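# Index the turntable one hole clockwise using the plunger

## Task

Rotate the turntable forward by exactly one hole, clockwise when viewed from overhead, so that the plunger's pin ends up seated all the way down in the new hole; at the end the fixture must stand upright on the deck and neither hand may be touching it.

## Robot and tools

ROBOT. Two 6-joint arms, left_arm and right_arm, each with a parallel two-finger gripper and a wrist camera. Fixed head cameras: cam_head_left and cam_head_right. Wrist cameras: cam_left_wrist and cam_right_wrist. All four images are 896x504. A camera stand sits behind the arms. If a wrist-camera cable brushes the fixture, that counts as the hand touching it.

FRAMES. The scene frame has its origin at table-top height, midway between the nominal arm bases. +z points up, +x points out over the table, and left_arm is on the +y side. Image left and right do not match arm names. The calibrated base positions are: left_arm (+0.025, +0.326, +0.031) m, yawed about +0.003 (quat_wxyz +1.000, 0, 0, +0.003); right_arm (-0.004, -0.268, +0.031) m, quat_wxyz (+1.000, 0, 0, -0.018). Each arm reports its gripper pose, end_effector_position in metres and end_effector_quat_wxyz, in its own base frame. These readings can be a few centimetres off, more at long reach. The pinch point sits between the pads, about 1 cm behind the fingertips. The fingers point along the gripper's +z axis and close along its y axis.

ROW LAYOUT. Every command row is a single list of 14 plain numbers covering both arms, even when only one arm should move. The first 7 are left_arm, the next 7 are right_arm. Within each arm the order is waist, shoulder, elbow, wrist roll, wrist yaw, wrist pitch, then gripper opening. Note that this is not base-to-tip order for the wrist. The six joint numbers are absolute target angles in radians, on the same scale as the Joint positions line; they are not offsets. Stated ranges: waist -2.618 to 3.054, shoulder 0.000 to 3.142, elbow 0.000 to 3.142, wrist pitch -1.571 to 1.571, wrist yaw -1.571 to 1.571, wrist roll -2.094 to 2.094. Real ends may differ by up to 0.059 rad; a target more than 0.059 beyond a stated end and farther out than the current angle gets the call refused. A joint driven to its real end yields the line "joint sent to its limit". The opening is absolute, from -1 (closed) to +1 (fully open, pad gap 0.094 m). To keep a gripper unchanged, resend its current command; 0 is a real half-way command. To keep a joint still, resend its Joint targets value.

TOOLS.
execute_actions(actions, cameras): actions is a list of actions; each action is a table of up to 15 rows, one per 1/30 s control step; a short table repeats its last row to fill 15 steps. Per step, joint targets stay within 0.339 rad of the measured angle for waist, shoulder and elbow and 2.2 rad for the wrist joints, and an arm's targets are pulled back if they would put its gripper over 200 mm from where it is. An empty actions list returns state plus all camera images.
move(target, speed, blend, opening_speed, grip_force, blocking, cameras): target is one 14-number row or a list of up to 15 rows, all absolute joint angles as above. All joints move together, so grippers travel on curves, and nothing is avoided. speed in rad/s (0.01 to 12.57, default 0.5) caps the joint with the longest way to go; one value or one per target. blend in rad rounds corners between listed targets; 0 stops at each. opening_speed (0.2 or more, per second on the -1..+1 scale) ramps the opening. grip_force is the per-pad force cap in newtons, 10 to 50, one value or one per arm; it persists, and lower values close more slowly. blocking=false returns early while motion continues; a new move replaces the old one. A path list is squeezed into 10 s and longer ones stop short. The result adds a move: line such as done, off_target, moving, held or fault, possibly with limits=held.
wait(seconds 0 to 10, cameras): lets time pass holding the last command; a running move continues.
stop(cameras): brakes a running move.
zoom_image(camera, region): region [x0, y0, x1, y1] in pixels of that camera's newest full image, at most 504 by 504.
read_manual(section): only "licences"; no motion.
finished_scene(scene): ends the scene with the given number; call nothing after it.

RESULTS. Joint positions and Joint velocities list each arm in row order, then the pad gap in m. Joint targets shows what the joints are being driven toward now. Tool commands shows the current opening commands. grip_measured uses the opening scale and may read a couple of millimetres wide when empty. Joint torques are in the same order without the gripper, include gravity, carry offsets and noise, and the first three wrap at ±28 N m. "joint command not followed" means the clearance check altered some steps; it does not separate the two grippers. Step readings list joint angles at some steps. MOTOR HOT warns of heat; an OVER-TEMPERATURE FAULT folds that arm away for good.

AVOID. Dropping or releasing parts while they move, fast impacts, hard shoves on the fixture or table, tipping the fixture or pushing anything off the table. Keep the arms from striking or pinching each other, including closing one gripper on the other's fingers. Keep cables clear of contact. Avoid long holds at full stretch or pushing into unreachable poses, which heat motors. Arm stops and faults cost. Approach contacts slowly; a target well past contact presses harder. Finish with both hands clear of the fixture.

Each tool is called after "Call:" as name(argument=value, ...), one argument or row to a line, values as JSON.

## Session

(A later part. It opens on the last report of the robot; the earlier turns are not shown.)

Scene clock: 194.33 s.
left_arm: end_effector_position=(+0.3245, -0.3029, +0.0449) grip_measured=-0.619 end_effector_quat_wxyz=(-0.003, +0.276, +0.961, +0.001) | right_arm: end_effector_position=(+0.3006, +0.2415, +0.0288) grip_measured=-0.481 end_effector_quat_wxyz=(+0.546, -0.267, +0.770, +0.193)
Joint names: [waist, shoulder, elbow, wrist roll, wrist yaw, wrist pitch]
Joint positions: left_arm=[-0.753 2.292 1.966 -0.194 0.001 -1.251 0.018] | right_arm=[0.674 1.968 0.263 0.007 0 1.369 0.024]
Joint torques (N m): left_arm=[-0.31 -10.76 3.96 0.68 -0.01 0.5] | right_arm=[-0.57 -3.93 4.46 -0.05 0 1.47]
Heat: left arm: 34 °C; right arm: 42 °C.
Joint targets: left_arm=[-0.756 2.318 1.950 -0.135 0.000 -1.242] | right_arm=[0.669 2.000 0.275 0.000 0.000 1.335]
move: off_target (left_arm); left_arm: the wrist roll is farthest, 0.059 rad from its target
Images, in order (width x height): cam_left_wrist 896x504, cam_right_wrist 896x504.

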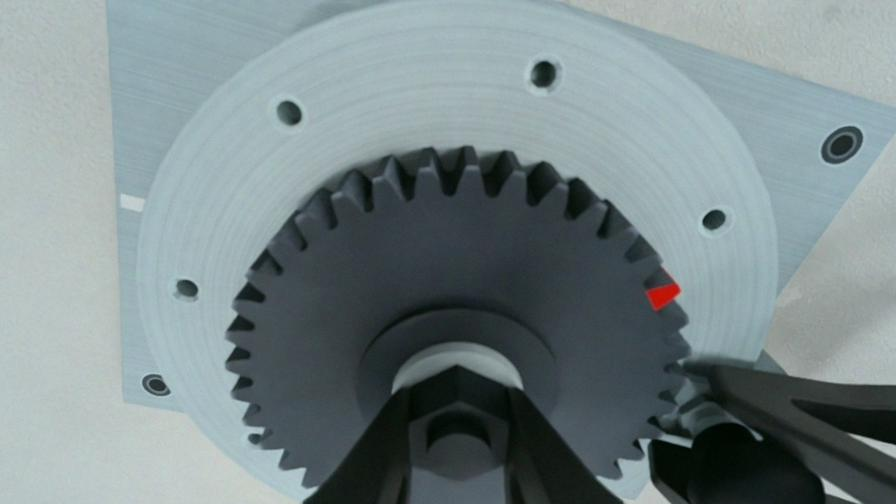

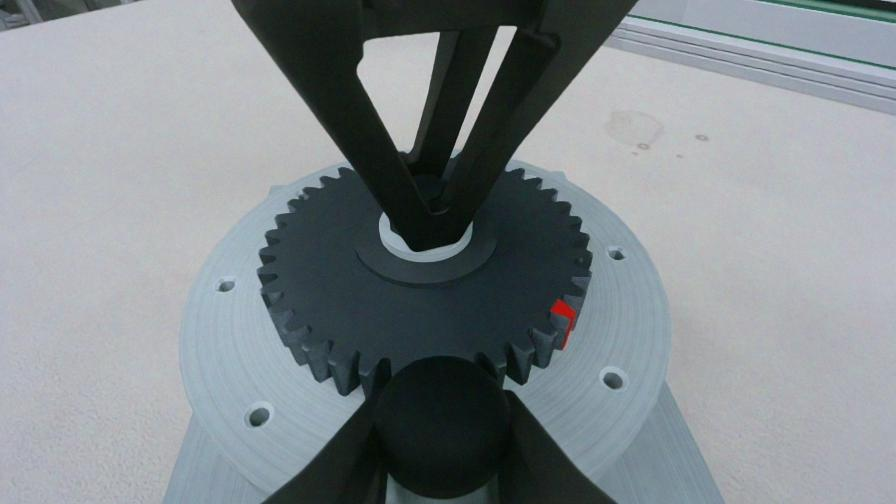

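Call:
move(
  target=[
    [-0.756,2.318,1.950,-0.135,0,-1.242,-1,0.674,1.985,0.275,0,0,1.36,0.9],
    [-0.756,2.318,1.950,-0.245,0,-1.242,-1,0.674,1.985,0.275,0,0,1.36,0.9],
  ],
  speed=0.06,
  opening_speed=0.8,
  cameras=["cam_right_wrist","cam_left_wrist"],
)

Scene clock: 230.00 s.
left_arm: end_effector_position=(+0.3248, -0.3026, +0.0449) grip_measured=-0.619 end_effector_quat_wxyz=(-0.002, +0.269, +0.963, +0.002) | right_arm: end_effector_position=(+0.3002, +0.2412, +0.0268) grip_measured=+0.898 end_effector_quat_wxyz=(+0.543, -0.268, +0.772, +0.192)
Joint names: [waist, shoulder, elbow, wrist roll, wrist yaw, wrist pitch]
Joint positions: left_arm=[-0.753 2.292 1.966 -0.209 -0.001 -1.251 0.018] | right_arm=[0.674 1.968 0.264 0.007 0 1.36 0.089]
Joint torques (N m): left_arm=[-0.28 -10.73 3.95 -0.39 0.01 0.5] | right_arm=[-0.13 -5.05 4.41 -0.05 -0.01 1.76]
Heat: left arm: 34 °C; right arm: 41 °C.
Joint targets: left_arm=[-0.756 2.318 1.950 -0.245 0.000 -1.242] | right_arm=[0.674 1.985 0.275 0.000 0.000 1.360]
move: off_target (left_arm); left_arm: the wrist roll is farthest, 0.036 rad from its target
Images, in order (width x height): cam_left_wrist 896x504, cam_right_wrist 896x504.

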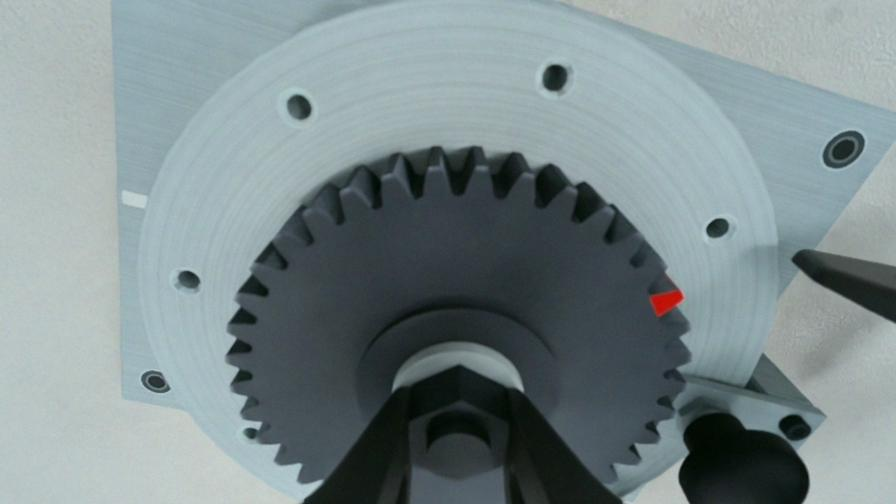

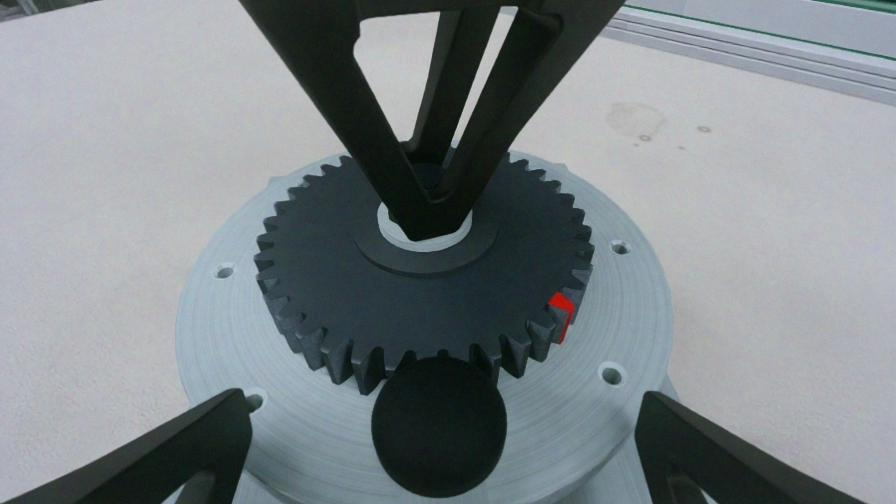

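Call:
move(
  target=[-0.756,2.318,1.950,-0.31,0,-1.242,-1,0.674,1.985,0.275,0,0,1.36,0.9],
  speed=0.06,
  cameras=["cam_right_wrist","cam_left_wrist"],
)

Scene clock: 241.37 s.
left_arm: end_effector_position=(+0.3253, -0.3021, +0.0449) grip_measured=-0.619 end_effector_quat_wxyz=(-0.001, +0.256, +0.967, +0.004) | right_arm: end_effector_position=(+0.3002, +0.2412, +0.0268) grip_measured=+0.898 end_effector_quat_wxyz=(+0.543, -0.268, +0.772, +0.192)
Joint names: [waist, shoulder, elbow, wrist roll, wrist yaw, wrist pitch]
Joint positions: left_arm=[-0.753 2.292 1.966 -0.236 -0.005 -1.251 0.018] | right_arm=[0.674 1.968 0.264 0.007 0 1.36 0.089]
Joint torques (N m): left_arm=[-0.32 -10.76 3.97 -0.8 0.04 0.49] | right_arm=[-0.12 -5.04 4.44 -0.05 -0.04 1.75]
Heat: left arm: 34 °C; right arm: 41 °C.
Joint targets: left_arm=[-0.756 2.318 1.950 -0.310 0.000 -1.242] | right_arm=[0.674 1.985 0.275 0.000 0.000 1.360]
move: off_target (left_arm); left_arm: the wrist roll is farthest, 0.074 rad from its target
Images, in order (width x height): cam_left_wrist 896x504, cam_right_wrist 896x504.

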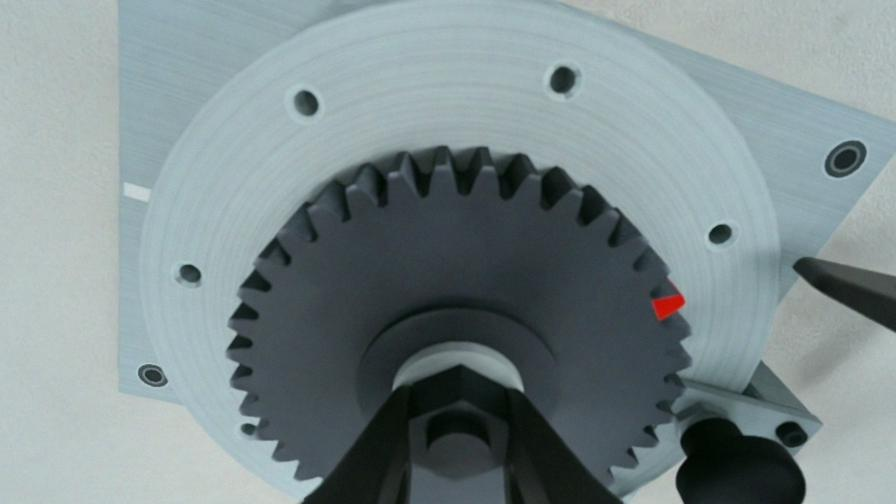

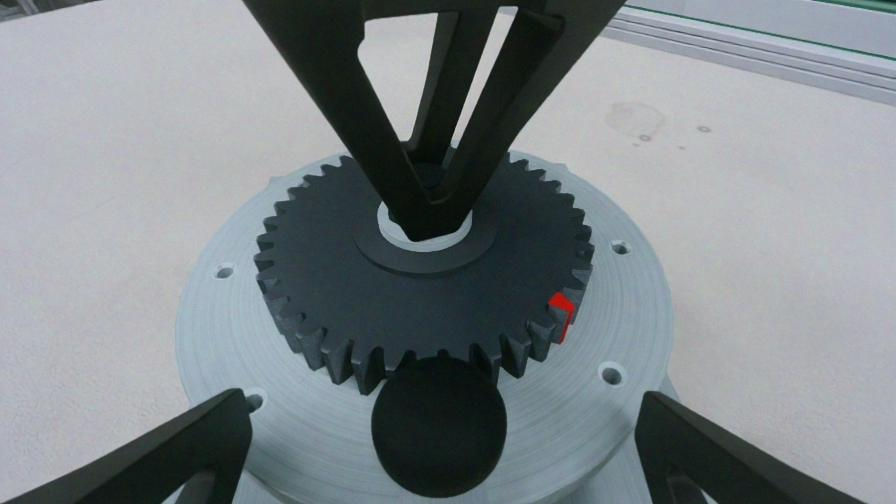

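Call:
move(
  target=[-0.756,2.318,1.950,-0.37,0,-1.242,-1,0.674,1.985,0.275,0,0,1.36,0.9],
  speed=0.06,
  cameras=["cam_right_wrist","cam_left_wrist"],
)

Call:
zoom_image(
  camera="cam_left_wrist",
  region=[596, 304, 896, 504],
)

Scene clock: 249.10 s.
left_arm: end_effector_position=(+0.3259, -0.3014, +0.0449) grip_measured=-0.619 end_effector_quat_wxyz=(+0.000, +0.229, +0.973, +0.006) | right_arm: end_effector_position=(+0.3002, +0.2412, +0.0268) grip_measured=+0.898 end_effector_quat_wxyz=(+0.543, -0.268, +0.772, +0.192)
Joint names: [waist, shoulder, elbow, wrist roll, wrist yaw, wrist pitch]
Joint positions: left_arm=[-0.753 2.292 1.966 -0.291 -0.011 -1.251 0.018] | right_arm=[0.674 1.968 0.264 0.007 0 1.36 0.089]
Joint torques (N m): left_arm=[-0.34 -10.74 4.01 -0.9 0.08 0.49] | right_arm=[-0.1 -5.09 4.45 -0.05 -0.01 1.75]
Heat: left arm: 34 °C; right arm: 42 °C.
Joint targets: left_arm=[-0.756 2.318 1.950 -0.370 0.000 -1.242] | right_arm=[0.674 1.985 0.275 0.000 0.000 1.360]
move: off_target (left_arm); left_arm: the wrist roll is farthest, 0.079 rad from its target
Images, in order (width x height): cam_left_wrist 896x504, cam_right_wrist 896x504.

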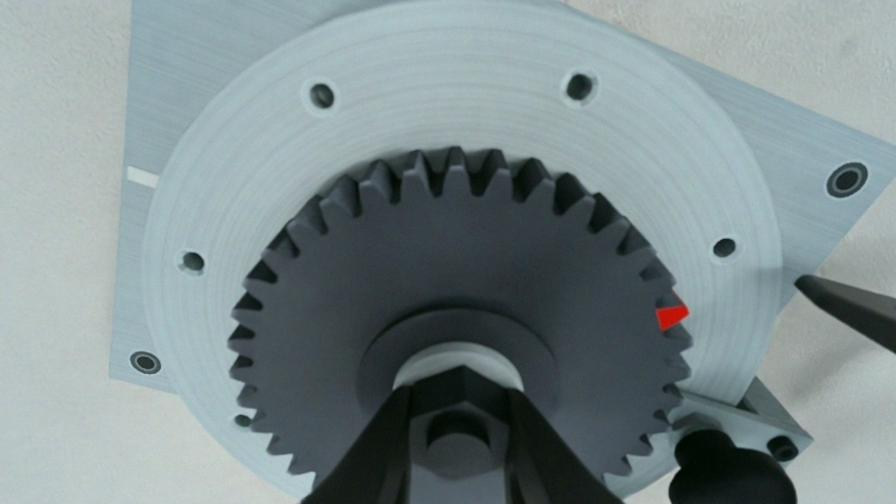

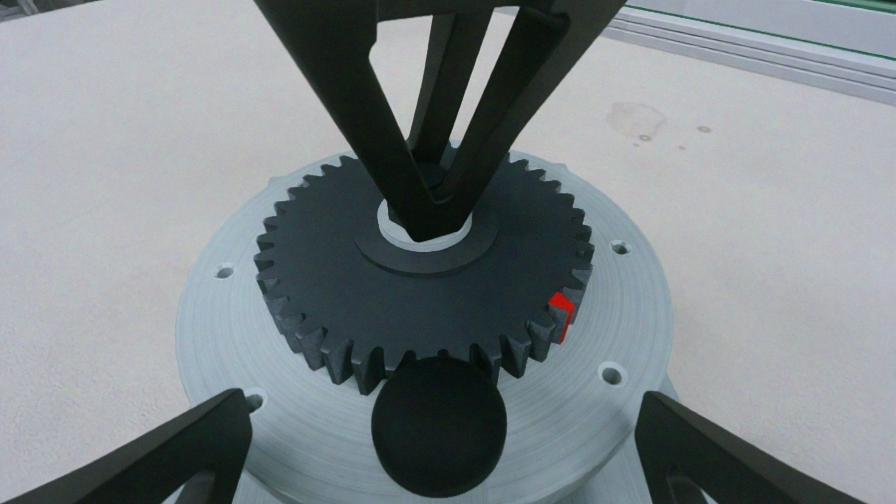

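Scaled by 1.680 from the camera's 896x504 image, which has a finer 1280x720 frame.

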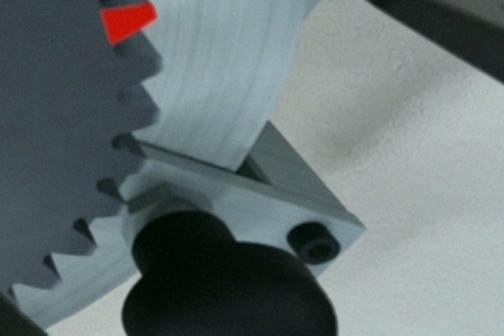

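Call:
move(
  target=[
    [-0.756,2.318,1.950,-0.26,0,-1.242,-1,0.674,1.985,0.275,0,0,1.36,0.9],
    [-0.756,2.318,1.950,-0.29,0,-1.242,-0.1,0.685,1.347,0.188,0,0,0.809,0.9],
    [-0.733,2.2,2.2,-0.29,0,-1.5,-0.1,0.685,1.347,0.188,0,0,0.809,0.9],
    [-0.733,1.873,2.04,-1.047,0,-1.45,-0.1,0.685,1.347,0.188,0,0,0.809,0.9],
  ],
  speed=0.7,
  opening_speed=1,
  cameras=["cam_right_wrist","cam_left_wrist"],
)

Scene clock: 267.30 s.
left_arm: end_effector_position=(+0.2987, -0.2701, +0.2259) grip_measured=-0.101 end_effector_quat_wxyz=(+0.086, -0.147, +0.980, -0.103) | right_arm: end_effector_position=(+0.2753, +0.2213, +0.0900) grip_measured=+0.898 end_effector_quat_wxyz=(+0.541, -0.268, +0.774, +0.192)
Joint names: [waist, shoulder, elbow, wrist roll, wrist yaw, wrist pitch]
Joint positions: left_arm=[-0.739 1.895 2.056 -1.036 -0.003 -1.463 0.042] | right_arm=[0.674 1.364 0.199 0.007 0 0.817 0.089]
Joint torques (N m): left_arm=[0.46 -11.79 3.95 -0.05 0.02 1.12] | right_arm=[0.92 -4.86 5.68 -0.06 -0.01 1.69]
Heat: left arm: 35 °C; right arm: 41 °C.
Joint targets: left_arm=[-0.733 1.873 2.040 -1.047 0.000 -1.450] | right_arm=[0.685 1.347 0.188 0.000 0.000 0.809]
move: done; target 2's new numbers were sent with left_arm's wrist roll 0.040 rad from that target
Images, in order (width x height): cam_left_wrist 896x504, cam_right_wrist 896x504.

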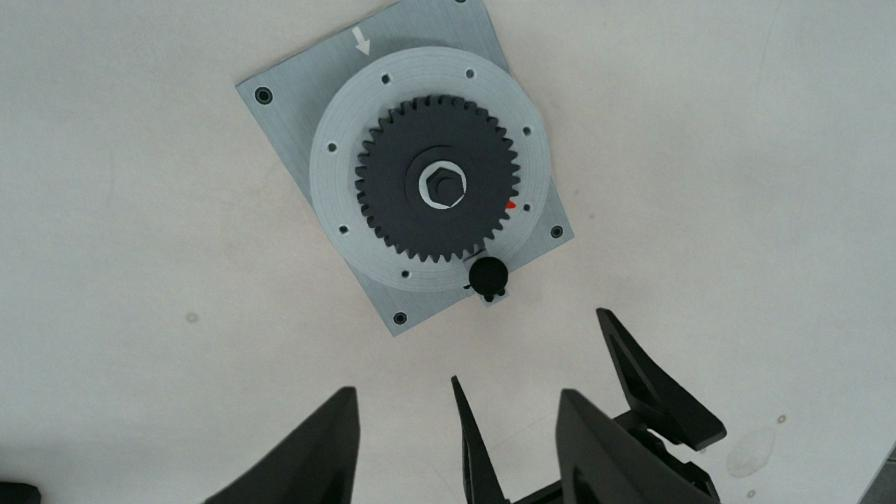

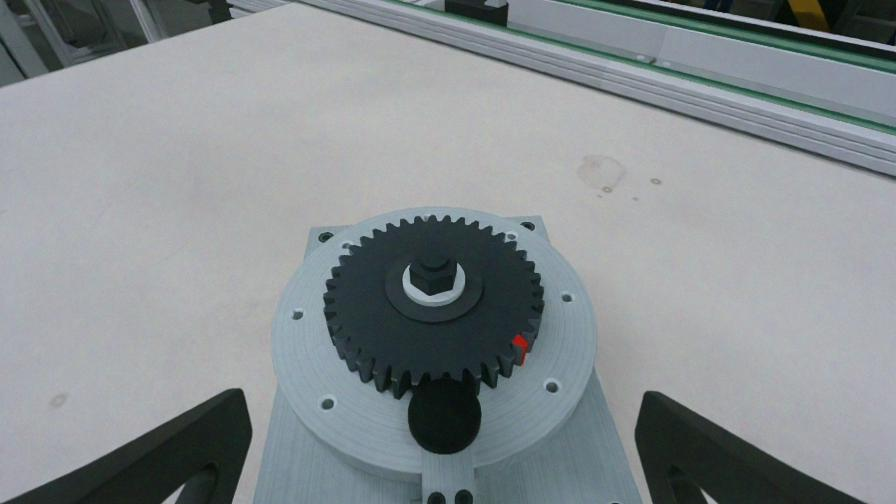

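Call:
finished_scene(
  scene=2,
)

The scene is finished: the task was done.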